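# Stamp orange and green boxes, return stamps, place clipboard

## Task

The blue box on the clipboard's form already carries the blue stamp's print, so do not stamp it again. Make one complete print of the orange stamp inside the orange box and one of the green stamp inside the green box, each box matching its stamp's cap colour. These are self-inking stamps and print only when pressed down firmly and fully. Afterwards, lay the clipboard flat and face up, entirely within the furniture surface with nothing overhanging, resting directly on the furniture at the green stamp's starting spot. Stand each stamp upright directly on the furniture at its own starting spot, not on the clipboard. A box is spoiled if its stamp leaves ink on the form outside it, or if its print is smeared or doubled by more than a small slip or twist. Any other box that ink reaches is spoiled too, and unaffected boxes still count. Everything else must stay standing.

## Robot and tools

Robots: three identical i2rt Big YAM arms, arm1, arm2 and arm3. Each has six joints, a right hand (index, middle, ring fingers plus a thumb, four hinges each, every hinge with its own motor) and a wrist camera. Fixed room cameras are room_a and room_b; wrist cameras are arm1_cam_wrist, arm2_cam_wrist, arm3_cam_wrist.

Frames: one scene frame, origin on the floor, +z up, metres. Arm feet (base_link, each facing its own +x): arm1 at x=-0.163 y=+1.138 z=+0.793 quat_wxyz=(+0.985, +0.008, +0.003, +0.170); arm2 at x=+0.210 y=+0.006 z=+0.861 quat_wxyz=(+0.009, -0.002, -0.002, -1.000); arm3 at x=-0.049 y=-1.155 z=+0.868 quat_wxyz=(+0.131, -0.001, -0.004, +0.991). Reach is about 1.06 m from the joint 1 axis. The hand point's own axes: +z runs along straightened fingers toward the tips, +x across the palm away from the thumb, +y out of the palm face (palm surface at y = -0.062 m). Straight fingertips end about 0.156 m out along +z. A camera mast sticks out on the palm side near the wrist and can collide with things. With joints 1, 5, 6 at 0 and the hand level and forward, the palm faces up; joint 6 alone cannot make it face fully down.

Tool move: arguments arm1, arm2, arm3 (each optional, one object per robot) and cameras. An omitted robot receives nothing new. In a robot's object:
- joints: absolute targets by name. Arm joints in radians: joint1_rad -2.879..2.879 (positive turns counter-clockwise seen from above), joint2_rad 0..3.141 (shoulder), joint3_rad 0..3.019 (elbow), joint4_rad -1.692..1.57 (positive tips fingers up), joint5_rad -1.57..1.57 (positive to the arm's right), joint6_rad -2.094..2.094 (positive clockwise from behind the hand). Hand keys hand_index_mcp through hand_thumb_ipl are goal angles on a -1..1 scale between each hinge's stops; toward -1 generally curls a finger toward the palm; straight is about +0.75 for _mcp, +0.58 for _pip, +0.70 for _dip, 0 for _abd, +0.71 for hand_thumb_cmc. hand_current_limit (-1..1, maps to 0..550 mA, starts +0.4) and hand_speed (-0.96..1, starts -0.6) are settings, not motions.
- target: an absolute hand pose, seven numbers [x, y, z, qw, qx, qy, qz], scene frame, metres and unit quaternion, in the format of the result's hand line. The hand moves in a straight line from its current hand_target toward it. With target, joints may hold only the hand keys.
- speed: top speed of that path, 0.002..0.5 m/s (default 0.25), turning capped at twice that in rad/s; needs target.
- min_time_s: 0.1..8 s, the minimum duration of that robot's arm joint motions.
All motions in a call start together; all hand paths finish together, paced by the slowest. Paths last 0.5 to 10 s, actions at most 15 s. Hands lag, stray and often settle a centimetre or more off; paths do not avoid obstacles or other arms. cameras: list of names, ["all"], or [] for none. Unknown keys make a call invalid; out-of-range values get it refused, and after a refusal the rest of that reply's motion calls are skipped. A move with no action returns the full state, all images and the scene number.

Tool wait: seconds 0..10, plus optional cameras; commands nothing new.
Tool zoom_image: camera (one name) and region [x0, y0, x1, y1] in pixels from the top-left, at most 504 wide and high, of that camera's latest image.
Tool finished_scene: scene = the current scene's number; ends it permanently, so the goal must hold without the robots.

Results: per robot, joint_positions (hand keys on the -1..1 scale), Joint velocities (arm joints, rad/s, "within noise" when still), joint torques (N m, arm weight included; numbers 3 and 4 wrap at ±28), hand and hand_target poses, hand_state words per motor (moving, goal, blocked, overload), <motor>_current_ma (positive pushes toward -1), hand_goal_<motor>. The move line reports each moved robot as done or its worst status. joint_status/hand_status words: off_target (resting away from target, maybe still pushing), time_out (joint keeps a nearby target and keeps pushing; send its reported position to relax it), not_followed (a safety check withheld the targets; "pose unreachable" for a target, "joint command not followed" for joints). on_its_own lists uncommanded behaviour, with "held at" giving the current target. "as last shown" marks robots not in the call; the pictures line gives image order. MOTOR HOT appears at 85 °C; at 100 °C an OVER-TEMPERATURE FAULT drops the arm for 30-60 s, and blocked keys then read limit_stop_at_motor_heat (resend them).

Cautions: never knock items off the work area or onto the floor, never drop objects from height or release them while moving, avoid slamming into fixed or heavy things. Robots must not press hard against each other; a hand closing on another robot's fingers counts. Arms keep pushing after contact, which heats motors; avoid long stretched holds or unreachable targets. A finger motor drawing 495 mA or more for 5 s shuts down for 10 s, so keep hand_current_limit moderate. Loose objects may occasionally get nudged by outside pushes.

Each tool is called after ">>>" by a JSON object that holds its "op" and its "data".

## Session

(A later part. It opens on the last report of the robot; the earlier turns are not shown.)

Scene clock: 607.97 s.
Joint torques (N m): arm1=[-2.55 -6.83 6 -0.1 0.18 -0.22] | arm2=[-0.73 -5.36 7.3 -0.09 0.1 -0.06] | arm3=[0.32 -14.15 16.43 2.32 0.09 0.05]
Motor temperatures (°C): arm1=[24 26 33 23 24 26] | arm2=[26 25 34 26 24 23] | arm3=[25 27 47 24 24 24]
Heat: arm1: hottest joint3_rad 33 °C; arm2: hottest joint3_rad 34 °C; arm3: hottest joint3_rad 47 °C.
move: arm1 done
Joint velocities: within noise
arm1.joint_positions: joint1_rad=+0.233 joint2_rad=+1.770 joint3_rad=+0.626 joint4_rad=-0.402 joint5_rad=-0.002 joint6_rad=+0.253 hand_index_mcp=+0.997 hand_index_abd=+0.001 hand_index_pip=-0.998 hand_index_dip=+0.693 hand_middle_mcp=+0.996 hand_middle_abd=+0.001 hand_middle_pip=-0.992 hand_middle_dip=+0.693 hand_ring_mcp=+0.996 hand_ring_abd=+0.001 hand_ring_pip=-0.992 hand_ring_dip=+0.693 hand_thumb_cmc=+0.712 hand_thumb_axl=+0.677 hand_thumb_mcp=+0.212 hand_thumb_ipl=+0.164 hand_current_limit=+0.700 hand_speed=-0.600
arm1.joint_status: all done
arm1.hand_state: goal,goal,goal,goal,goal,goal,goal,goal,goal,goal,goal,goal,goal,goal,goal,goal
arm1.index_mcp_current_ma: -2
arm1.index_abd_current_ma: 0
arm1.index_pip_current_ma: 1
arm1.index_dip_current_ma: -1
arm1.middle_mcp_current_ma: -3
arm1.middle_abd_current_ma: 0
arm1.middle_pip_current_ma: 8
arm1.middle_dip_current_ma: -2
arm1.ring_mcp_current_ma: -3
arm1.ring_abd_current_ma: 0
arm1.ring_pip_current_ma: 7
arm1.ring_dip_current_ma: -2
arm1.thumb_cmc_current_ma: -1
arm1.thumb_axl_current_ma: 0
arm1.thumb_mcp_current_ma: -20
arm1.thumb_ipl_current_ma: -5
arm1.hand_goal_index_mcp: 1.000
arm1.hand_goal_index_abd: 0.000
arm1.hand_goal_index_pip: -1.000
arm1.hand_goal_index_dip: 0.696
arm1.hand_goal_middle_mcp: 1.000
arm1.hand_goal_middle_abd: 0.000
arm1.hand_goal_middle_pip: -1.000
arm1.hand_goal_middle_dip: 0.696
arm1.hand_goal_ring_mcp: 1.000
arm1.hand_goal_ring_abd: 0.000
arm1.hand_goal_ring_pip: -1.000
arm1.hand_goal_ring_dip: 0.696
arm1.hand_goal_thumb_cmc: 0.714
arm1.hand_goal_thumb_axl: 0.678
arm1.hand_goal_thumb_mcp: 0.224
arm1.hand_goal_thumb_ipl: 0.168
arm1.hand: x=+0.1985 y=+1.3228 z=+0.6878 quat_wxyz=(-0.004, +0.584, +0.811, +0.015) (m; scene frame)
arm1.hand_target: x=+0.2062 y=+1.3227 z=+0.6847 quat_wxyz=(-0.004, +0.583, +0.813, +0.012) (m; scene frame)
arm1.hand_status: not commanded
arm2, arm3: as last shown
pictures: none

>>> {"op": "move", "data": {"arm1": {"joints": {"joint3_rad": 0.617, "joint4_rad": -0.418}, "min_time_s": 1.0}}}

>>> {"op": "move", "data": {"arm1": {"joints": {"joint3_rad": 0.636}, "min_time_s": 0.5}}}

Scene clock: 609.60 s.
Joint torques (N m): arm1=[-2.43 -6.71 3.59 -0.16 0.18 -0.22] | arm2=[-0.73 -5.36 7.31 -0.1 0.1 -0.05] | arm3=[0.38 -14.1 16.42 2.32 0.09 0.05]
Motor temperatures (°C): arm1=[24 26 33 23 24 26] | arm2=[26 25 34 26 24 23] | arm3=[25 27 47 24 24 24]
Heat: arm1: hottest joint3_rad 33 °C; arm2: hottest joint3_rad 34 °C; arm3: hottest joint3_rad 47 °C.
move: arm1 done
Joint velocities: within noise
arm1.joint_positions: joint1_rad=+0.233 joint2_rad=+1.770 joint3_rad=+0.621 joint4_rad=-0.409 joint5_rad=-0.002 joint6_rad=+0.253 hand_index_mcp=+0.997 hand_index_abd=+0.001 hand_index_pip=-0.998 hand_index_dip=+0.693 hand_middle_mcp=+0.996 hand_middle_abd=+0.001 hand_middle_pip=-0.992 hand_middle_dip=+0.693 hand_ring_mcp=+0.996 hand_ring_abd=+0.001 hand_ring_pip=-0.992 hand_ring_dip=+0.693 hand_thumb_cmc=+0.712 hand_thumb_axl=+0.677 hand_thumb_mcp=+0.212 hand_thumb_ipl=+0.164 hand_current_limit=+0.700 hand_speed=-0.600
arm1.joint_status: all done
arm1.hand_state: goal,goal,goal,goal,goal,goal,goal,goal,goal,goal,goal,goal,goal,goal,goal,goal
arm1.index_mcp_current_ma: -2
arm1.index_abd_current_ma: 0
arm1.index_pip_current_ma: 1
arm1.index_dip_current_ma: -1
arm1.middle_mcp_current_ma: -3
arm1.middle_abd_current_ma: 0
arm1.middle_pip_current_ma: 8
arm1.middle_dip_current_ma: -2
arm1.ring_mcp_current_ma: -3
arm1.ring_abd_current_ma: 0
arm1.ring_pip_current_ma: 7
arm1.ring_dip_current_ma: -2
arm1.thumb_cmc_current_ma: -1
arm1.thumb_axl_current_ma: 0
arm1.thumb_mcp_current_ma: -20
arm1.thumb_ipl_current_ma: -5
arm1.hand_goal_index_mcp: 1.000
arm1.hand_goal_index_abd: 0.000
arm1.hand_goal_index_pip: -1.000
arm1.hand_goal_index_dip: 0.696
arm1.hand_goal_middle_mcp: 1.000
arm1.hand_goal_middle_abd: 0.000
arm1.hand_goal_middle_pip: -1.000
arm1.hand_goal_middle_dip: 0.696
arm1.hand_goal_ring_mcp: 1.000
arm1.hand_goal_ring_abd: 0.000
arm1.hand_goal_ring_pip: -1.000
arm1.hand_goal_ring_dip: 0.696
arm1.hand_goal_thumb_cmc: 0.714
arm1.hand_goal_thumb_axl: 0.678
arm1.hand_goal_thumb_mcp: 0.224
arm1.hand_goal_thumb_ipl: 0.168
arm1.hand: x=+0.1947 y=+1.3204 z=+0.6862 quat_wxyz=(-0.006, +0.584, +0.811, +0.010) (m; scene frame)
arm1.hand_target: x=+0.1889 y=+1.3119 z=+0.6769 quat_wxyz=(-0.011, +0.582, +0.813, -0.006) (m; scene frame)
arm1.hand_status: not commanded
arm2, arm3: as last shown
pictures: none

Scene clock: 610.40 s.
Joint torques (N m): arm1=[-2.55 -6.71 5.29 -0.14 0.18 -0.21] | arm2=[-0.73 -5.36 7.31 -0.09 0.1 -0.05] | arm3=[0.38 -14.1 16.42 2.32 0.09 0.05]
Motor temperatures (°C): arm1=[24 26 33 23 24 26] | arm2=[26 25 34 26 24 23] | arm3=[25 27 47 24 24 24]
Heat: arm1: hottest joint3_rad 33 °C; arm2: hottest joint3_rad 34 °C; arm3: hottest joint3_rad 47 °C.
move: arm1 done
Joint velocities: within noise
arm1.joint_positions: joint1_rad=+0.233 joint2_rad=+1.770 joint3_rad=+0.621 joint4_rad=-0.409 joint5_rad=-0.002 joint6_rad=+0.253 hand_index_mcp=+0.997 hand_index_abd=+0.001 hand_index_pip=-0.998 hand_index_dip=+0.693 hand_middle_mcp=+0.996 hand_middle_abd=+0.001 hand_middle_pip=-0.992 hand_middle_dip=+0.693 hand_ring_mcp=+0.996 hand_ring_abd=+0.001 hand_ring_pip=-0.992 hand_ring_dip=+0.693 hand_thumb_cmc=+0.712 hand_thumb_axl=+0.677 hand_thumb_mcp=+0.212 hand_thumb_ipl=+0.164 hand_current_limit=+0.700 hand_speed=-0.600
arm1.joint_status: all done
arm1.hand_state: goal,goal,goal,goal,goal,goal,goal,goal,goal,goal,goal,goal,goal,goal,goal,goal
arm1.index_mcp_current_ma: -2
arm1.index_abd_current_ma: 0
arm1.index_pip_current_ma: 1
arm1.index_dip_current_ma: -1
arm1.middle_mcp_current_ma: -3
arm1.middle_abd_current_ma: 0
arm1.middle_pip_current_ma: 8
arm1.middle_dip_current_ma: -2
arm1.ring_mcp_current_ma: -3
arm1.ring_abd_current_ma: 0
arm1.ring_pip_current_ma: 7
arm1.ring_dip_current_ma: -2
arm1.thumb_cmc_current_ma: -1
arm1.thumb_axl_current_ma: 0
arm1.thumb_mcp_current_ma: -20
arm1.thumb_ipl_current_ma: -5
arm1.hand_goal_index_mcp: 1.000
arm1.hand_goal_index_abd: 0.000
arm1.hand_goal_index_pip: -1.000
arm1.hand_goal_index_dip: 0.696
arm1.hand_goal_middle_mcp: 1.000
arm1.hand_goal_middle_abd: 0.000
arm1.hand_goal_middle_pip: -1.000
arm1.hand_goal_middle_dip: 0.696
arm1.hand_goal_ring_mcp: 1.000
arm1.hand_goal_ring_abd: 0.000
arm1.hand_goal_ring_pip: -1.000
arm1.hand_goal_ring_dip: 0.696
arm1.hand_goal_thumb_cmc: 0.714
arm1.hand_goal_thumb_axl: 0.678
arm1.hand_goal_thumb_mcp: 0.224
arm1.hand_goal_thumb_ipl: 0.168
arm1.hand: x=+0.1947 y=+1.3204 z=+0.6862 quat_wxyz=(-0.006, +0.584, +0.811, +0.010) (m; scene frame)
arm1.hand_target: x=+0.1986 y=+1.3179 z=+0.6812 quat_wxyz=(-0.007, +0.582, +0.813, +0.003) (m; scene frame)
arm1.hand_status: not commanded
arm2.joint_positions: joint1_rad=-1.273 joint2_rad=+1.063 joint3_rad=+0.756 joint4_rad=-1.201 joint5_rad=+0.000 joint6_rad=+0.010 hand_index_mcp=+0.751 hand_index_abd=-0.001 hand_index_pip=+0.575 hand_index_dip=+0.693 hand_middle_mcp=+0.751 hand_middle_abd=+0.000 hand_middle_pip=+0.575 hand_middle_dip=+0.694 hand_ring_mcp=+0.751 hand_ring_abd=+0.000 hand_ring_pip=+0.575 hand_ring_dip=+0.693 hand_thumb_cmc=+0.712 hand_thumb_axl=+0.677 hand_thumb_mcp=+0.222 hand_thumb_ipl=+0.163 hand_current_limit=+0.700 hand_speed=-0.850
arm2.joint_status: not commanded
arm2.hand_state: goal,goal,goal,goal,goal,goal,goal,goal,goal,goal,goal,goal,goal,goal,goal,goal
arm2.index_mcp_current_ma: -10
arm2.index_abd_current_ma: -3
arm2.index_pip_current_ma: -10
arm2.index_dip_current_ma: -9
arm2.middle_mcp_current_ma: -11
arm2.middle_abd_current_ma: 1
arm2.middle_pip_current_ma: -9
arm2.middle_dip_current_ma: -7
arm2.ring_mcp_current_ma: -11
arm2.ring_abd_current_ma: -1
arm2.ring_pip_current_ma: -9
arm2.ring_dip_current_ma: -10
arm2.thumb_cmc_current_ma: -6
arm2.thumb_axl_current_ma: -4
arm2.thumb_mcp_current_ma: -10
arm2.thumb_ipl_current_ma: -22
arm2.hand_goal_index_mcp: 0.754
arm2.hand_goal_index_abd: 0.000
arm2.hand_goal_index_pip: 0.578
arm2.hand_goal_index_dip: 0.696
arm2.hand_goal_middle_mcp: 0.754
arm2.hand_goal_middle_abd: 0.000
arm2.hand_goal_middle_pip: 0.578
arm2.hand_goal_middle_dip: 0.696
arm2.hand_goal_ring_mcp: 0.754
arm2.hand_goal_ring_abd: 0.000
arm2.hand_goal_ring_pip: 0.578
arm2.hand_goal_ring_dip: 0.696
arm2.hand_goal_thumb_cmc: 0.714
arm2.hand_goal_thumb_axl: 0.678
arm2.hand_goal_thumb_mcp: 0.224
arm2.hand_goal_thumb_ipl: 0.168
arm2.hand: x=+0.1215 y=+0.3569 z=+0.9963 quat_wxyz=(+0.007, +0.152, -0.988, -0.029) (m; scene frame)
arm2.hand_target: x=+0.1253 y=+0.3537 z=+0.9954 quat_wxyz=(+0.006, +0.152, -0.988, -0.025) (m; scene frame)
arm2.hand_status: not commanded
arm3.joint_positions: joint1_rad=-0.661 joint2_rad=+1.359 joint3_rad=+1.551 joint4_rad=-1.019 joint5_rad=-0.001 joint6_rad=+1.030 hand_index_mcp=+1.000 hand_index_abd=+0.003 hand_index_pip=-1.000 hand_index_dip=+0.699 hand_middle_mcp=+1.000 hand_middle_abd=+0.002 hand_middle_pip=-0.998 hand_middle_dip=+0.698 hand_ring_mcp=+1.000 hand_ring_abd=+0.000 hand_ring_pip=-0.995 hand_ring_dip=+0.698 hand_thumb_cmc=+0.715 hand_thumb_axl=+0.677 hand_thumb_mcp=+0.223 hand_thumb_ipl=+0.168 hand_current_limit=+0.800 hand_speed=-0.800
arm3.joint_status: not commanded
arm3.hand_state: goal,goal,goal,goal,goal,goal,goal,goal,goal,goal,goal,goal,goal,goal,goal,goal
arm3.index_mcp_current_ma: -1
arm3.index_abd_current_ma: 5
arm3.index_pip_current_ma: 0
arm3.index_dip_current_ma: 5
arm3.middle_mcp_current_ma: 0
arm3.middle_abd_current_ma: 3
arm3.middle_pip_current_ma: 4
arm3.middle_dip_current_ma: 4
arm3.ring_mcp_current_ma: 0
arm3.ring_abd_current_ma: 0
arm3.ring_pip_current_ma: 11
arm3.ring_dip_current_ma: 5
arm3.thumb_cmc_current_ma: 1
arm3.thumb_axl_current_ma: -1
arm3.thumb_mcp_current_ma: -9
arm3.thumb_ipl_current_ma: -1
arm3.hand_goal_index_mcp: 1.000
arm3.hand_goal_index_abd: 0.000
arm3.hand_goal_index_pip: -1.000
arm3.hand_goal_index_dip: 0.696
arm3.hand_goal_middle_mcp: 1.000
arm3.hand_goal_middle_abd: 0.000
arm3.hand_goal_middle_pip: -1.000
arm3.hand_goal_middle_dip: 0.696
arm3.hand_goal_ring_mcp: 1.000
arm3.hand_goal_ring_abd: 0.000
arm3.hand_goal_ring_pip: -1.000
arm3.hand_goal_ring_dip: 0.696
arm3.hand_goal_thumb_cmc: 0.714
arm3.hand_goal_thumb_axl: 0.678
arm3.hand_goal_thumb_mcp: 0.226
arm3.hand_goal_thumb_ipl: 0.168
arm3.hand: x=-0.3254 y=-0.6529 z=+1.2925 quat_wxyz=(-0.269, +0.176, +0.914, +0.246) (m; scene frame)
arm3.hand_target: x=-0.3295 y=-0.6478 z=+1.3228 quat_wxyz=(-0.294, +0.178, +0.901, +0.266) (m; scene frame)
arm3.hand_status: not commanded
pictures: none

>>> {"op": "move", "data": {"arm1": {"joints": {"joint1_rad": 0.205, "joint2_rad": 1.823, "joint3_rad": 0.702, "joint4_rad": -0.450, "joint6_rad": 0.215}, "min_time_s": 2.0}, "cameras": ["room_a", "arm1_cam_wrist"]}}

Scene clock: 613.97 s.
Joint torques (N m): arm1=[-2.67 -6.95 7.05 0.24 0.18 -0.27] | arm2=[-0.79 -5.42 7.31 -0.1 0.1 -0.06] | arm3=[0.38 -14.1 16.42 2.32 0.09 0.05]
Motor temperatures (°C): arm1=[24 26 33 23 24 26] | arm2=[26 25 34 26 24 23] | arm3=[25 27 47 24 24 24]
Heat: arm1: hottest joint3_rad 33 °C; arm2: hottest joint3_rad 34 °C; arm3: hottest joint3_rad 47 °C.
move: arm1 done
Joint velocities: within noise
arm1.joint_positions: joint1_rad=+0.220 joint2_rad=+1.799 joint3_rad=+0.669 joint4_rad=-0.451 joint5_rad=-0.002 joint6_rad=+0.240 hand_index_mcp=+1.000 hand_index_abd=+0.001 hand_index_pip=-1.000 hand_index_dip=+0.693 hand_middle_mcp=+0.997 hand_middle_abd=+0.001 hand_middle_pip=-0.993 hand_middle_dip=+0.693 hand_ring_mcp=+0.997 hand_ring_abd=+0.001 hand_ring_pip=-0.992 hand_ring_dip=+0.693 hand_thumb_cmc=+0.712 hand_thumb_axl=+0.677 hand_thumb_mcp=+0.212 hand_thumb_ipl=+0.164 hand_current_limit=+0.700 hand_speed=-0.600
arm1.joint_status: all done
arm1.hand_state: goal,goal,goal,goal,goal,goal,goal,goal,goal,goal,goal,goal,goal,goal,goal,goal
arm1.index_mcp_current_ma: 0
arm1.index_abd_current_ma: 0
arm1.index_pip_current_ma: 0
arm1.index_dip_current_ma: -1
arm1.middle_mcp_current_ma: -2
arm1.middle_abd_current_ma: 0
arm1.middle_pip_current_ma: 7
arm1.middle_dip_current_ma: -2
arm1.ring_mcp_current_ma: -2
arm1.ring_abd_current_ma: 0
arm1.ring_pip_current_ma: 7
arm1.ring_dip_current_ma: -2
arm1.thumb_cmc_current_ma: -1
arm1.thumb_axl_current_ma: 0
arm1.thumb_mcp_current_ma: -20
arm1.thumb_ipl_current_ma: -5
arm1.hand_goal_index_mcp: 1.000
arm1.hand_goal_index_abd: 0.000
arm1.hand_goal_index_pip: -1.000
arm1.hand_goal_index_dip: 0.696
arm1.hand_goal_middle_mcp: 1.000
arm1.hand_goal_middle_abd: 0.000
arm1.hand_goal_middle_pip: -1.000
arm1.hand_goal_middle_dip: 0.696
arm1.hand_goal_ring_mcp: 1.000
arm1.hand_goal_ring_abd: 0.000
arm1.hand_goal_ring_pip: -1.000
arm1.hand_goal_ring_dip: 0.696
arm1.hand_goal_thumb_cmc: 0.714
arm1.hand_goal_thumb_axl: 0.678
arm1.hand_goal_thumb_mcp: 0.224
arm1.hand_goal_thumb_ipl: 0.168
arm1.hand: x=+0.2061 y=+1.3224 z=+0.6828 quat_wxyz=(-0.010, +0.584, +0.811, -0.001) (m; scene frame)
arm1.hand_target: x=+0.2211 y=+1.3263 z=+0.6814 quat_wxyz=(-0.007, +0.580, +0.814, +0.003) (m; scene frame)
arm1.hand_status: not commanded
arm2, arm3: as last shown
pictures: arm1_cam_wrist, room_a
Images, in order (width x height): arm1_cam_wrist 672x504, room_a 672x504.

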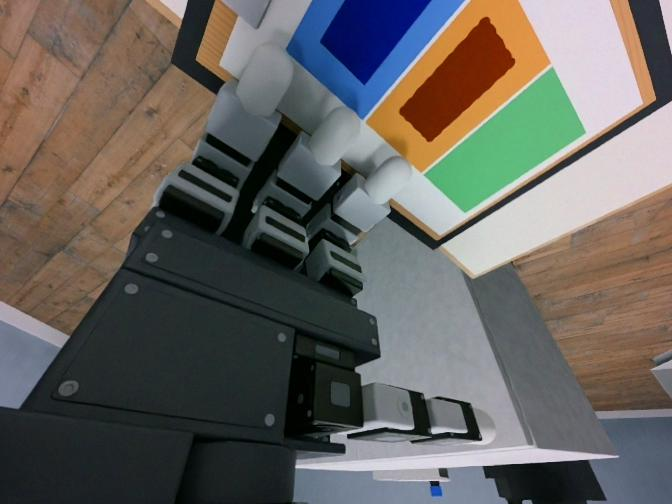

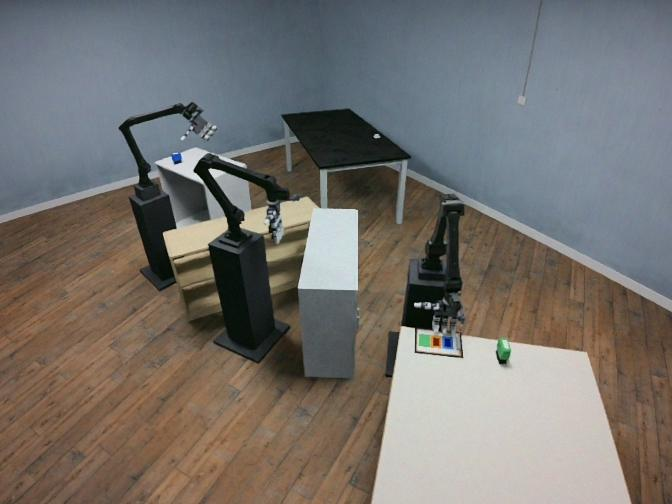

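>>> {"op": "zoom_image", "data": {"camera": "room_a", "region": [395, 300, 475, 360]}}

>>> {"op": "zoom_image", "data": {"camera": "arm1_cam_wrist", "region": [160, 20, 500, 280]}}

Scaled by 6.300 from the camera's 672x504 image, which has a finer 960x720 frame.

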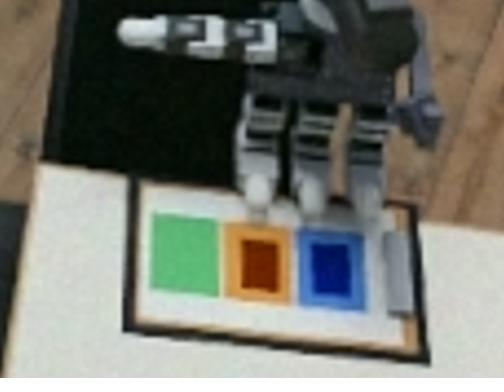

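Scaled by 1.482 from the camera's 672x504 image, which has a finer 960x720 frame.

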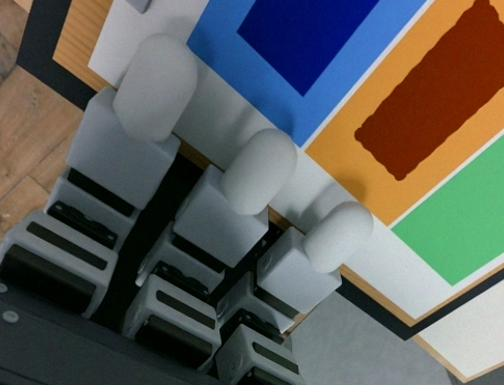

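>>> {"op": "move", "data": {"arm1": {"joints": {"joint1_rad": 0.193, "joint2_rad": 1.838, "joint3_rad": 0.740, "joint4_rad": -0.472, "joint6_rad": 0.271}, "min_time_s": 2.5}, "cameras": ["room_a", "arm1_cam_wrist"]}}

>>> {"op": "zoom_image", "data": {"camera": "room_a", "region": [395, 300, 475, 360]}}

Scene clock: 617.40 s.
Joint torques (N m): arm1=[-2.61 -7.59 6.98 0.01 0.17 0.11] | arm2=[-0.79 -5.36 7.31 -0.1 0.1 -0.06] | arm3=[0.38 -14.15 16.42 2.3 0.09 0.06]
Motor temperatures (°C): arm1=[24 26 33 23 24 26] | arm2=[26 25 34 26 24 23] | arm3=[25 27 47 24 24 24]
Heat: arm1: hottest joint3_rad 33 °C; arm2: hottest joint3_rad 34 °C; arm3: hottest joint3_rad 47 °C.
move: arm1 done
Joint velocities: within noise
arm1.joint_positions: joint1_rad=+0.208 joint2_rad=+1.818 joint3_rad=+0.709 joint4_rad=-0.468 joint5_rad=-0.002 joint6_rad=+0.251 hand_index_mcp=+1.000 hand_index_abd=+0.001 hand_index_pip=-0.999 hand_index_dip=+0.693 hand_middle_mcp=+0.999 hand_middle_abd=+0.001 hand_middle_pip=-0.993 hand_middle_dip=+0.693 hand_ring_mcp=+1.000 hand_ring_abd=+0.001 hand_ring_pip=-0.992 hand_ring_dip=+0.693 hand_thumb_cmc=+0.712 hand_thumb_axl=+0.677 hand_thumb_mcp=+0.212 hand_thumb_ipl=+0.164 hand_current_limit=+0.700 hand_speed=-0.600
arm1.joint_status: all done
arm1.hand_state: goal,goal,goal,goal,goal,goal,goal,goal,goal,goal,goal,goal,goal,goal,goal,goal
arm1.index_mcp_current_ma: 0
arm1.index_abd_current_ma: 0
arm1.index_pip_current_ma: 1
arm1.index_dip_current_ma: -1
arm1.middle_mcp_current_ma: 0
arm1.middle_abd_current_ma: 0
arm1.middle_pip_current_ma: 6
arm1.middle_dip_current_ma: -2
arm1.ring_mcp_current_ma: 0
arm1.ring_abd_current_ma: 0
arm1.ring_pip_current_ma: 7
arm1.ring_dip_current_ma: -2
arm1.thumb_cmc_current_ma: -1
arm1.thumb_axl_current_ma: 0
arm1.thumb_mcp_current_ma: -20
arm1.thumb_ipl_current_ma: -5
arm1.hand_goal_index_mcp: 1.000
arm1.hand_goal_index_abd: 0.000
arm1.hand_goal_index_pip: -1.000
arm1.hand_goal_index_dip: 0.696
arm1.hand_goal_middle_mcp: 1.000
arm1.hand_goal_middle_abd: 0.000
arm1.hand_goal_middle_pip: -1.000
arm1.hand_goal_middle_dip: 0.696
arm1.hand_goal_ring_mcp: 1.000
arm1.hand_goal_ring_abd: 0.000
arm1.hand_goal_ring_pip: -1.000
arm1.hand_goal_ring_dip: 0.696
arm1.hand_goal_thumb_cmc: 0.714
arm1.hand_goal_thumb_axl: 0.678
arm1.hand_goal_thumb_mcp: 0.224
arm1.hand_goal_thumb_ipl: 0.168
arm1.hand: x=+0.2215 y=+1.3249 z=+0.6836 quat_wxyz=(-0.009, +0.594, +0.804, +0.001) (m; scene frame)
arm1.hand_target: x=+0.2350 y=+1.3234 z=+0.6828 quat_wxyz=(-0.007, +0.608, +0.794, +0.004) (m; scene frame)
arm1.hand_status: not commanded
arm2, arm3: as last shown
pictures: arm1_cam_wrist, room_a
Images, in order (width x height): arm1_cam_wrist 672x504, room_a 672x504.

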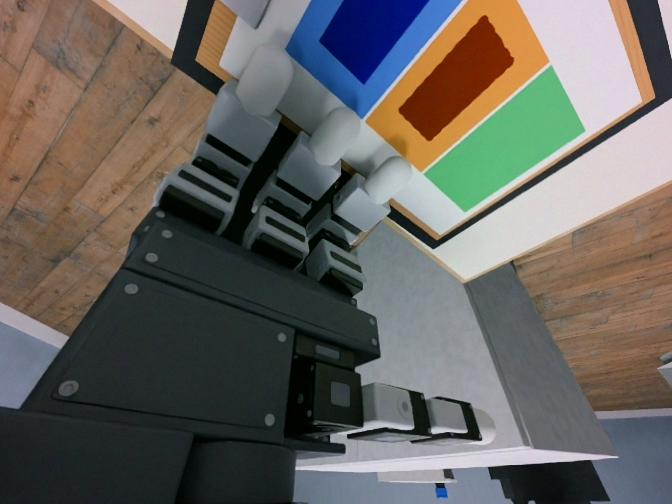

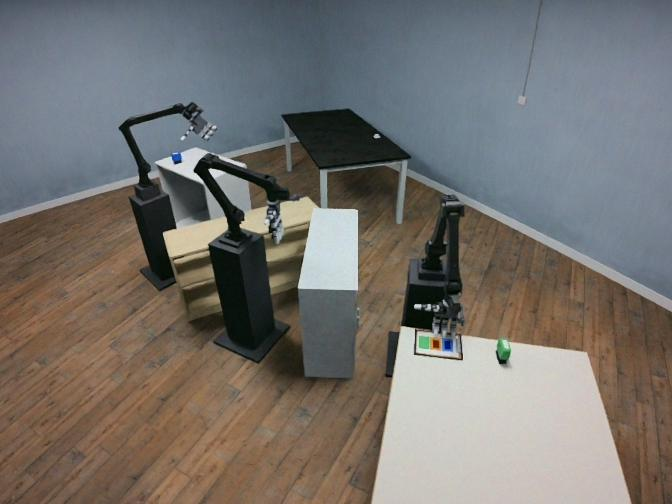

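Scaled by 6.300 from the camera's 672x504 image, which has a finer 960x720 frame.

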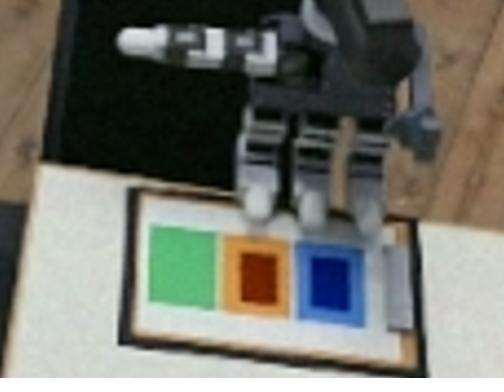

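>>> {"op": "move", "data": {"arm1": {"joints": {"joint1_rad": 0.184, "joint2_rad": 1.877, "joint3_rad": 0.814, "joint4_rad": -0.509, "joint6_rad": 0.298}, "min_time_s": 3.5}, "cameras": ["room_a", "arm1_cam_wrist"]}}

>>> {"op": "zoom_image", "data": {"camera": "room_a", "region": [395, 300, 475, 360]}}

Scene clock: 621.80 s.
Joint torques (N m): arm1=[-2.61 -8.29 7.35 -0.01 0.18 0.09] | arm2=[-0.79 -5.36 7.3 -0.12 0.1 -0.06] | arm3=[0.38 -14.1 16.42 2.3 0.09 0.05]
Motor temperatures (°C): arm1=[24 26 33 23 24 26] | arm2=[26 25 34 26 24 23] | arm3=[25 27 47 24 24 24]
Heat: arm1: hottest joint3_rad 33 °C; arm2: hottest joint3_rad 34 °C; arm3: hottest joint3_rad 47 °C.
move: arm1 done
Joint velocities: within noise
arm1.joint_positions: joint1_rad=+0.199 joint2_rad=+1.856 joint3_rad=+0.782 joint4_rad=-0.505 joint5_rad=-0.002 joint6_rad=+0.280 hand_index_mcp=+1.000 hand_index_abd=+0.001 hand_index_pip=-0.999 hand_index_dip=+0.693 hand_middle_mcp=+0.999 hand_middle_abd=+0.001 hand_middle_pip=-0.993 hand_middle_dip=+0.693 hand_ring_mcp=+1.000 hand_ring_abd=+0.001 hand_ring_pip=-0.992 hand_ring_dip=+0.693 hand_thumb_cmc=+0.712 hand_thumb_axl=+0.677 hand_thumb_mcp=+0.212 hand_thumb_ipl=+0.164 hand_current_limit=+0.700 hand_speed=-0.600
arm1.joint_status: all done
arm1.hand_state: goal,goal,goal,goal,goal,goal,goal,goal,goal,goal,goal,goal,goal,goal,goal,goal
arm1.index_mcp_current_ma: 0
arm1.index_abd_current_ma: 0
arm1.index_pip_current_ma: 1
arm1.index_dip_current_ma: -1
arm1.middle_mcp_current_ma: 0
arm1.middle_abd_current_ma: 0
arm1.middle_pip_current_ma: 6
arm1.middle_dip_current_ma: -2
arm1.ring_mcp_current_ma: 0
arm1.ring_abd_current_ma: 0
arm1.ring_pip_current_ma: 7
arm1.ring_dip_current_ma: -2
arm1.thumb_cmc_current_ma: -1
arm1.thumb_axl_current_ma: 0
arm1.thumb_mcp_current_ma: -20
arm1.thumb_ipl_current_ma: -5
arm1.hand_goal_index_mcp: 1.000
arm1.hand_goal_index_abd: 0.000
arm1.hand_goal_index_pip: -1.000
arm1.hand_goal_index_dip: 0.696
arm1.hand_goal_middle_mcp: 1.000
arm1.hand_goal_middle_abd: 0.000
arm1.hand_goal_middle_pip: -1.000
arm1.hand_goal_middle_dip: 0.696
arm1.hand_goal_ring_mcp: 1.000
arm1.hand_goal_ring_abd: 0.000
arm1.hand_goal_ring_pip: -1.000
arm1.hand_goal_ring_dip: 0.696
arm1.hand_goal_thumb_cmc: 0.714
arm1.hand_goal_thumb_axl: 0.678
arm1.hand_goal_thumb_mcp: 0.224
arm1.hand_goal_thumb_ipl: 0.168
arm1.hand: x=+0.2440 y=+1.3316 z=+0.6834 quat_wxyz=(-0.010, +0.609, +0.793, +0.000) (m; scene frame)
arm1.hand_target: x=+0.2578 y=+1.3300 z=+0.6821 quat_wxyz=(-0.008, +0.622, +0.783, +0.003) (m; scene frame)
arm1.hand_status: not commanded
arm2, arm3: as last shown
pictures: arm1_cam_wrist, room_a
Images, in order (width x height): arm1_cam_wrist 672x504, room_a 672x504.

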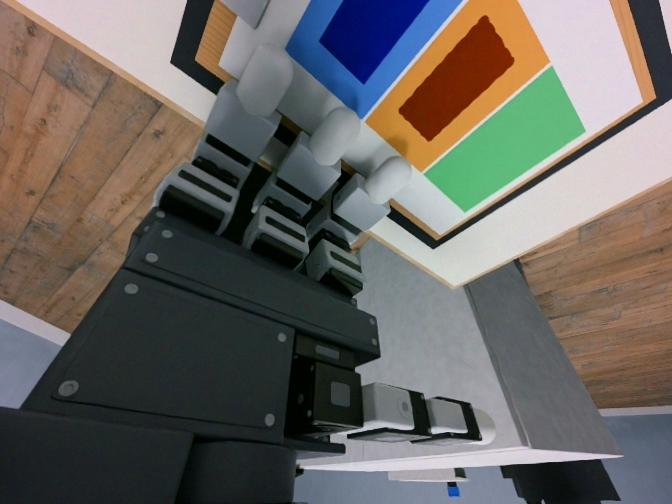

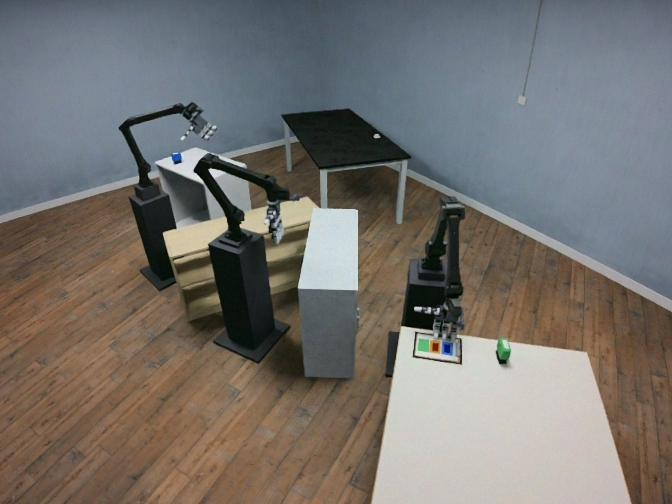

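Scaled by 6.300 from the camera's 672x504 image, which has a finer 960x720 frame.

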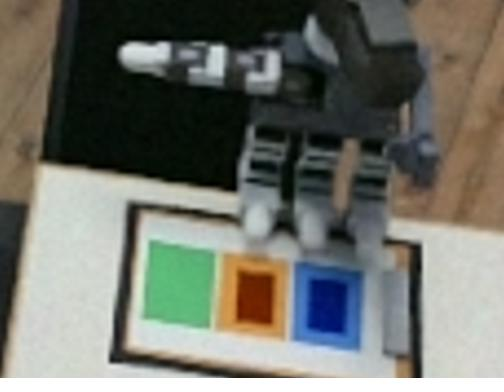

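>>> {"op": "move", "data": {"arm1": {"joints": {"joint2_rad": 1.819, "joint3_rad": 0.745, "joint4_rad": -0.49}, "min_time_s": 1.2}}}

>>> {"op": "move", "data": {"arm1": {"joints": {"joint2_rad": 1.437, "joint3_rad": 0.745, "joint4_rad": -0.903}, "min_time_s": 2.2}, "cameras": ["room_a", "arm1_cam_wrist"]}}

Scene clock: 623.87 s.
Joint torques (N m): arm1=[-2.55 -10.75 4 0.59 0.18 0.1] | arm2=[-0.85 -5.36 7.3 -0.09 0.1 -0.06] | arm3=[0.44 -14.1 16.43 2.32 0.09 0.05]
Motor temperatures (°C): arm1=[24 26 33 23 24 26] | arm2=[26 25 34 26 24 23] | arm3=[25 27 47 24 24 24]
Heat: arm1: hottest joint3_rad 33 °C; arm2: hottest joint3_rad 34 °C; arm3: hottest joint3_rad 47 °C.
move: arm1 done
Joint velocities: within noise
arm1.joint_positions: joint1_rad=+0.198 joint2_rad=+1.837 joint3_rad=+0.749 joint4_rad=-0.499 joint5_rad=-0.002 joint6_rad=+0.280 hand_index_mcp=+0.998 hand_index_abd=+0.001 hand_index_pip=-1.000 hand_index_dip=+0.693 hand_middle_mcp=+0.999 hand_middle_abd=+0.001 hand_middle_pip=-0.995 hand_middle_dip=+0.693 hand_ring_mcp=+1.000 hand_ring_abd=+0.001 hand_ring_pip=-0.992 hand_ring_dip=+0.693 hand_thumb_cmc=+0.712 hand_thumb_axl=+0.677 hand_thumb_mcp=+0.212 hand_thumb_ipl=+0.164 hand_current_limit=+0.700 hand_speed=-0.600
arm1.joint_status: all done
arm1.hand_state: goal,goal,goal,goal,goal,goal,goal,goal,goal,goal,goal,goal,goal,goal,goal,goal
arm1.index_mcp_current_ma: -1
arm1.index_abd_current_ma: 0
arm1.index_pip_current_ma: 0
arm1.index_dip_current_ma: -1
arm1.middle_mcp_current_ma: 0
arm1.middle_abd_current_ma: 0
arm1.middle_pip_current_ma: 4
arm1.middle_dip_current_ma: -2
arm1.ring_mcp_current_ma: 0
arm1.ring_abd_current_ma: 0
arm1.ring_pip_current_ma: 7
arm1.ring_dip_current_ma: -2
arm1.thumb_cmc_current_ma: -1
arm1.thumb_axl_current_ma: 0
arm1.thumb_mcp_current_ma: -20
arm1.thumb_ipl_current_ma: -5
arm1.hand_goal_index_mcp: 1.000
arm1.hand_goal_index_abd: 0.000
arm1.hand_goal_index_pip: -1.000
arm1.hand_goal_index_dip: 0.696
arm1.hand_goal_middle_mcp: 1.000
arm1.hand_goal_middle_abd: 0.000
arm1.hand_goal_middle_pip: -1.000
arm1.hand_goal_middle_dip: 0.696
arm1.hand_goal_ring_mcp: 1.000
arm1.hand_goal_ring_abd: 0.000
arm1.hand_goal_ring_pip: -1.000
arm1.hand_goal_ring_dip: 0.696
arm1.hand_goal_thumb_cmc: 0.714
arm1.hand_goal_thumb_axl: 0.678
arm1.hand_goal_thumb_mcp: 0.224
arm1.hand_goal_thumb_ipl: 0.168
arm1.hand: x=+0.2329 y=+1.3242 z=+0.6835 quat_wxyz=(-0.011, +0.610, +0.793, -0.004) (m; scene frame)
arm1.hand_target: x=+0.2390 y=+1.3190 z=+0.6906 quat_wxyz=(-0.006, +0.622, +0.783, +0.006) (m; scene frame)
arm1.hand_status: not commanded
arm2, arm3: as last shown
pictures: none

Scene clock: 626.40 s.
Joint torques (N m): arm1=[-2.55 -7.82 6.61 -0.23 0.18 0.1] | arm2=[-0.73 -5.36 7.3 -0.09 0.1 -0.05] | arm3=[0.38 -14.1 16.42 2.32 0.09 0.05]
Motor temperatures (°C): arm1=[24 26 33 23 24 26] | arm2=[26 25 34 26 24 23] | arm3=[25 27 47 24 24 24]
Heat: arm1: hottest joint3_rad 33 °C; arm2: hottest joint3_rad 34 °C; arm3: hottest joint3_rad 47 °C.
move: arm1 done
Joint velocities: within noise
arm1.joint_positions: joint1_rad=+0.198 joint2_rad=+1.448 joint3_rad=+0.749 joint4_rad=-0.895 joint5_rad=-0.002 joint6_rad=+0.280 hand_index_mcp=+0.998 hand_index_abd=+0.001 hand_index_pip=-1.000 hand_index_dip=+0.693 hand_middle_mcp=+0.999 hand_middle_abd=+0.001 hand_middle_pip=-0.995 hand_middle_dip=+0.693 hand_ring_mcp=+1.000 hand_ring_abd=+0.001 hand_ring_pip=-0.992 hand_ring_dip=+0.693 hand_thumb_cmc=+0.712 hand_thumb_axl=+0.677 hand_thumb_mcp=+0.212 hand_thumb_ipl=+0.164 hand_current_limit=+0.700 hand_speed=-0.600
arm1.joint_status: all done
arm1.hand_state: goal,goal,goal,goal,goal,goal,goal,goal,goal,goal,goal,goal,goal,goal,goal,goal
arm1.index_mcp_current_ma: -1
arm1.index_abd_current_ma: 0
arm1.index_pip_current_ma: 0
arm1.index_dip_current_ma: -1
arm1.middle_mcp_current_ma: 0
arm1.middle_abd_current_ma: 0
arm1.middle_pip_current_ma: 4
arm1.middle_dip_current_ma: -2
arm1.ring_mcp_current_ma: 0
arm1.ring_abd_current_ma: 0
arm1.ring_pip_current_ma: 7
arm1.ring_dip_current_ma: -2
arm1.thumb_cmc_current_ma: -1
arm1.thumb_axl_current_ma: 0
arm1.thumb_mcp_current_ma: -20
arm1.thumb_ipl_current_ma: -5
arm1.hand_goal_index_mcp: 1.000
arm1.hand_goal_index_abd: 0.000
arm1.hand_goal_index_pip: -1.000
arm1.hand_goal_index_dip: 0.696
arm1.hand_goal_middle_mcp: 1.000
arm1.hand_goal_middle_abd: 0.000
arm1.hand_goal_middle_pip: -1.000
arm1.hand_goal_middle_dip: 0.696
arm1.hand_goal_ring_mcp: 1.000
arm1.hand_goal_ring_abd: 0.000
arm1.hand_goal_ring_pip: -1.000
arm1.hand_goal_ring_dip: 0.696
arm1.hand_goal_thumb_cmc: 0.714
arm1.hand_goal_thumb_axl: 0.678
arm1.hand_goal_thumb_mcp: 0.224
arm1.hand_goal_thumb_ipl: 0.168
arm1.hand: x=+0.2075 y=+1.3065 z=+0.8120 quat_wxyz=(-0.013, +0.610, +0.793, -0.007) (m; scene frame)
arm1.hand_target: x=+0.2074 y=+1.2983 z=+0.8143 quat_wxyz=(-0.012, +0.622, +0.783, -0.008) (m; scene frame)
arm1.hand_status: not commanded
arm2, arm3: as last shown
pictures: arm1_cam_wrist, room_a
Images, in order (width x height): arm1_cam_wrist 672x504, room_a 672x504.

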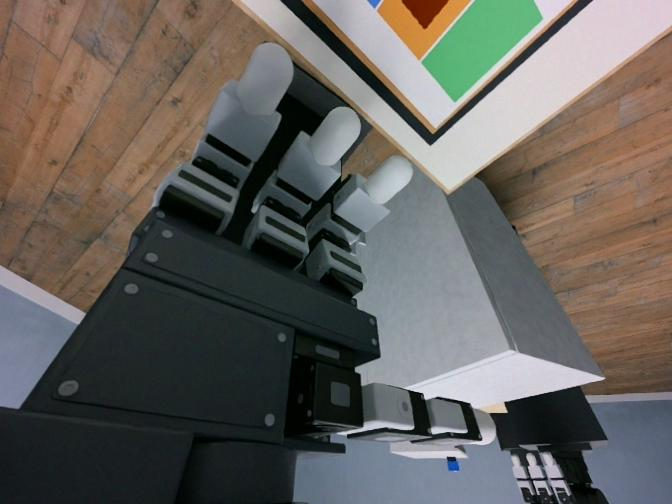

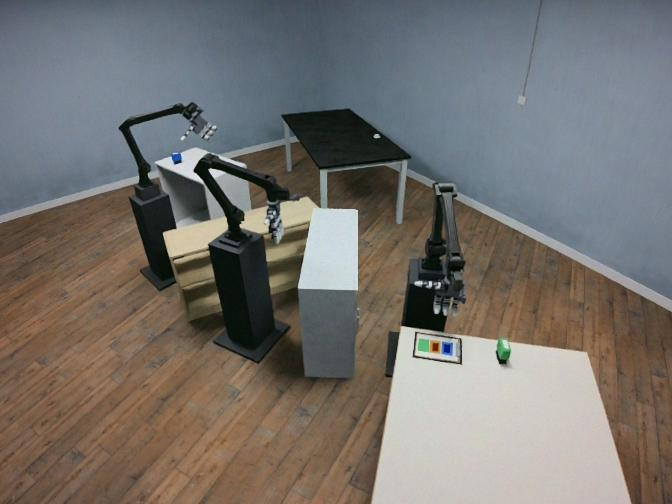

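>>> {"op": "move", "data": {"arm1": {"joints": {"joint1_rad": 0.796, "joint2_rad": 2.19, "joint3_rad": 2.116, "joint4_rad": -1.499, "joint6_rad": 0.863, "hand_index_mcp": 0.754, "hand_index_pip": 0.577, "hand_index_abd": 0.08, "hand_ring_mcp": 0.754, "hand_ring_pip": 0.577, "hand_ring_abd": -0.08, "hand_middle_mcp": -0.89, "hand_middle_pip": -0.3}, "min_time_s": 3.0}, "cameras": ["room_a", "arm1_cam_wrist", "room_b"]}}

Scene clock: 631.63 s.
Joint torques (N m): arm1=[-0.73 -15.97 13.19 -0.21 0.24 0.07] | arm2=[-0.73 -5.42 7.31 -0.1 0.1 -0.06] | arm3=[0.32 -14.15 16.42 2.32 0.09 0.05]
Motor temperatures (°C): arm1=[24 26 33 23 24 26] | arm2=[26 25 34 26 24 23] | arm3=[25 27 47 24 24 24]
Heat: arm1: hottest joint3_rad 33 °C; arm2: hottest joint3_rad 34 °C; arm3: hottest joint3_rad 47 °C.
move: arm1 done
Joint velocities: within noise
arm1.joint_positions: joint1_rad=+0.796 joint2_rad=+2.161 joint3_rad=+2.069 joint4_rad=-1.491 joint5_rad=-0.002 joint6_rad=+0.845 hand_index_mcp=+0.754 hand_index_abd=+0.077 hand_index_pip=+0.575 hand_index_dip=+0.693 hand_middle_mcp=-0.873 hand_middle_abd=+0.001 hand_middle_pip=-0.300 hand_middle_dip=+0.693 hand_ring_mcp=+0.754 hand_ring_abd=-0.077 hand_ring_pip=+0.575 hand_ring_dip=+0.693 hand_thumb_cmc=+0.712 hand_thumb_axl=+0.677 hand_thumb_mcp=+0.212 hand_thumb_ipl=+0.164 hand_current_limit=+0.700 hand_speed=-0.600
arm1.joint_status: all done
arm1.hand_state: goal,goal,goal,goal,goal,goal,goal,goal,goal,goal,goal,goal,goal,goal,goal,goal
arm1.index_mcp_current_ma: 0
arm1.index_abd_current_ma: -1
arm1.index_pip_current_ma: -2
arm1.index_dip_current_ma: -1
arm1.middle_mcp_current_ma: 26
arm1.middle_abd_current_ma: 0
arm1.middle_pip_current_ma: 0
arm1.middle_dip_current_ma: -2
arm1.ring_mcp_current_ma: 0
arm1.ring_abd_current_ma: 2
arm1.ring_pip_current_ma: -2
arm1.ring_dip_current_ma: -2
arm1.thumb_cmc_current_ma: -1
arm1.thumb_axl_current_ma: 0
arm1.thumb_mcp_current_ma: -19
arm1.thumb_ipl_current_ma: -5
arm1.hand_goal_index_mcp: 0.754
arm1.hand_goal_index_abd: 0.080
arm1.hand_goal_index_pip: 0.578
arm1.hand_goal_index_dip: 0.696
arm1.hand_goal_middle_mcp: -0.890
arm1.hand_goal_middle_abd: 0.000
arm1.hand_goal_middle_pip: -0.300
arm1.hand_goal_middle_dip: 0.696
arm1.hand_goal_ring_mcp: 0.754
arm1.hand_goal_ring_abd: -0.080
arm1.hand_goal_ring_pip: 0.578
arm1.hand_goal_ring_dip: 0.696
arm1.hand_goal_thumb_cmc: 0.714
arm1.hand_goal_thumb_axl: 0.678
arm1.hand_goal_thumb_mcp: 0.224
arm1.hand_goal_thumb_ipl: 0.168
arm1.hand: x=+0.2051 y=+1.7438 z=+0.9231 quat_wxyz=(-0.007, +0.596, +0.803, -0.002) (m; scene frame)
arm1.hand_target: x=+0.2102 y=+1.7519 z=+0.9225 quat_wxyz=(-0.007, +0.604, +0.797, +0.002) (m; scene frame)
arm1.hand_status: not commanded
arm2, arm3: as last shown
pictures: arm1_cam_wrist, room_a, room_b
Images, in order (width x height): arm1_cam_wrist 672x504, room_a 672x504, room_b 672x504.

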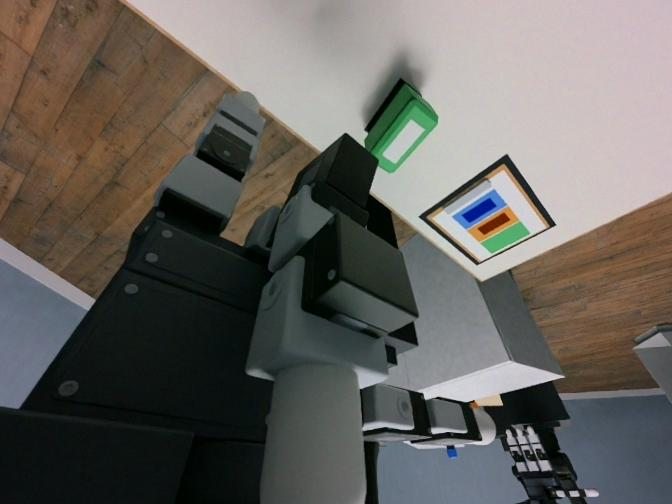

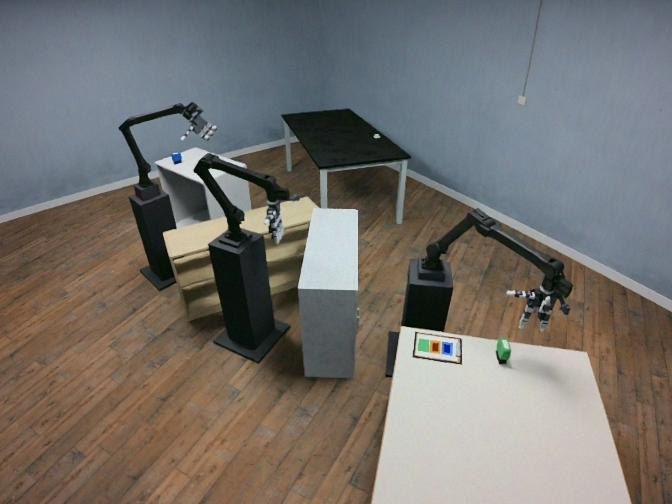

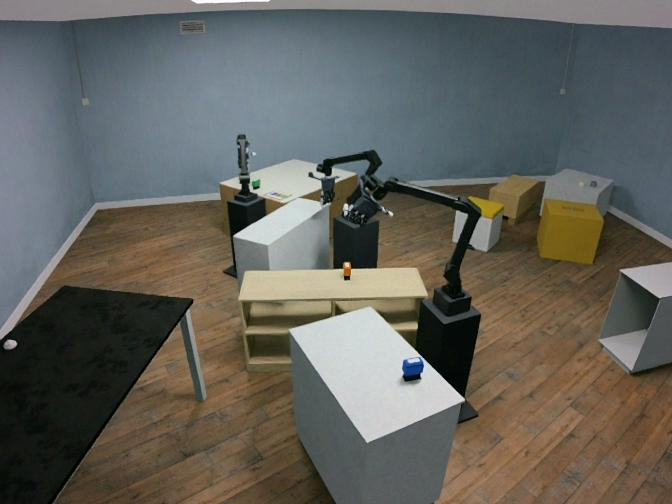

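>>> {"op": "zoom_image", "data": {"camera": "arm1_cam_wrist", "region": [330, 50, 560, 220]}}

Scaled by 2.191 from the camera's 672x504 image, which has a finer 960x720 frame.

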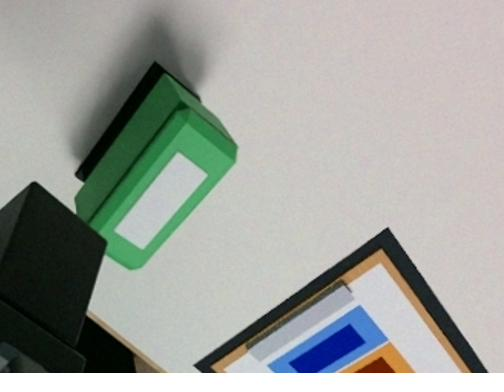

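>>> {"op": "move", "data": {"arm1": {"joints": {"joint1_rad": 0.635, "joint2_rad": 1.984, "joint3_rad": 1.7105, "joint4_rad": -1.28, "joint6_rad": 0.519}, "min_time_s": 2.5}, "cameras": ["room_a", "arm1_cam_wrist"]}}

>>> {"op": "zoom_image", "data": {"camera": "arm1_cam_wrist", "region": [200, 20, 500, 240]}}

Scene clock: 635.93 s.
Joint torques (N m): arm1=[-2.08 -17.32 8.31 0.64 0.23 -0.22] | arm2=[-0.79 -5.36 7.31 -0.09 0.1 -0.06] | arm3=[0.32 -14.15 16.43 2.32 0.09 0.06]
Motor temperatures (°C): arm1=[24 26 33 23 24 26] | arm2=[26 25 34 26 24 23] | arm3=[25 27 47 24 24 24]
Heat: arm1: hottest joint3_rad 33 °C; arm2: hottest joint3_rad 34 °C; arm3: hottest joint3_rad 47 °C.
move: arm1 done
Joint velocities: within noise
arm1.joint_positions: joint1_rad=+0.645 joint2_rad=+2.007 joint3_rad=+1.715 joint4_rad=-1.289 joint5_rad=-0.002 joint6_rad=+0.538 hand_index_mcp=+0.754 hand_index_abd=+0.077 hand_index_pip=+0.575 hand_index_dip=+0.693 hand_middle_mcp=-0.873 hand_middle_abd=+0.001 hand_middle_pip=-0.300 hand_middle_dip=+0.693 hand_ring_mcp=+0.754 hand_ring_abd=-0.077 hand_ring_pip=+0.575 hand_ring_dip=+0.693 hand_thumb_cmc=+0.712 hand_thumb_axl=+0.677 hand_thumb_mcp=+0.212 hand_thumb_ipl=+0.164 hand_current_limit=+0.700 hand_speed=-0.600
arm1.joint_status: all done
arm1.hand_state: goal,goal,goal,goal,goal,goal,goal,goal,goal,goal,goal,goal,goal,goal,goal,goal
arm1.index_mcp_current_ma: 0
arm1.index_abd_current_ma: -1
arm1.index_pip_current_ma: -2
arm1.index_dip_current_ma: -1
arm1.middle_mcp_current_ma: 25
arm1.middle_abd_current_ma: 0
arm1.middle_pip_current_ma: 0
arm1.middle_dip_current_ma: -2
arm1.ring_mcp_current_ma: 0
arm1.ring_abd_current_ma: 2
arm1.ring_pip_current_ma: -2
arm1.ring_dip_current_ma: -2
arm1.thumb_cmc_current_ma: -1
arm1.thumb_axl_current_ma: 0
arm1.thumb_mcp_current_ma: -19
arm1.thumb_ipl_current_ma: -5
arm1.hand_goal_index_mcp: 0.754
arm1.hand_goal_index_abd: 0.080
arm1.hand_goal_index_pip: 0.578
arm1.hand_goal_index_dip: 0.696
arm1.hand_goal_middle_mcp: -0.890
arm1.hand_goal_middle_abd: 0.000
arm1.hand_goal_middle_pip: -0.300
arm1.hand_goal_middle_dip: 0.696
arm1.hand_goal_ring_mcp: 0.754
arm1.hand_goal_ring_abd: -0.080
arm1.hand_goal_ring_pip: 0.578
arm1.hand_goal_ring_dip: 0.696
arm1.hand_goal_thumb_cmc: 0.714
arm1.hand_goal_thumb_axl: 0.678
arm1.hand_goal_thumb_mcp: 0.224
arm1.hand_goal_thumb_ipl: 0.168
arm1.hand: x=+0.2584 y=+1.6588 z=+0.8841 quat_wxyz=(-0.008, +0.532, +0.847, -0.001) (m; scene frame)
arm1.hand_target: x=+0.2644 y=+1.6571 z=+0.8976 quat_wxyz=(-0.007, +0.528, +0.849, +0.013) (m; scene frame)
arm1.hand_status: not commanded
arm2, arm3: as last shown
pictures: arm1_cam_wrist, room_a
Images, in order (width x height): arm1_cam_wrist 672x504, room_a 672x504.

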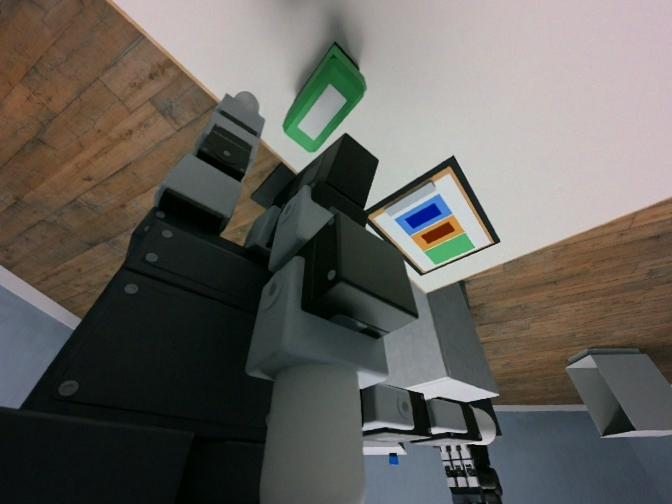

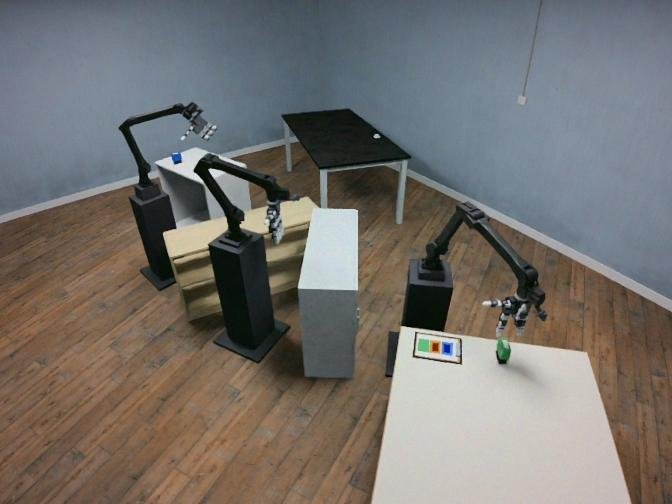

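Scaled by 1.680 from the camera's 672x504 image, which has a finer 960x720 frame.

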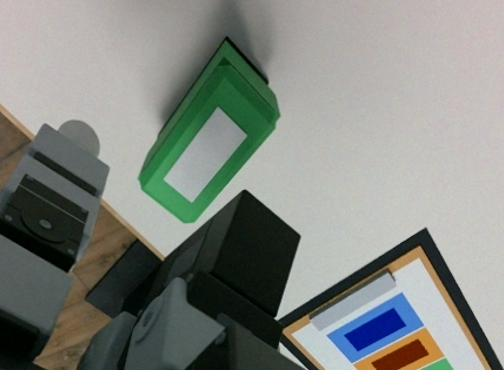

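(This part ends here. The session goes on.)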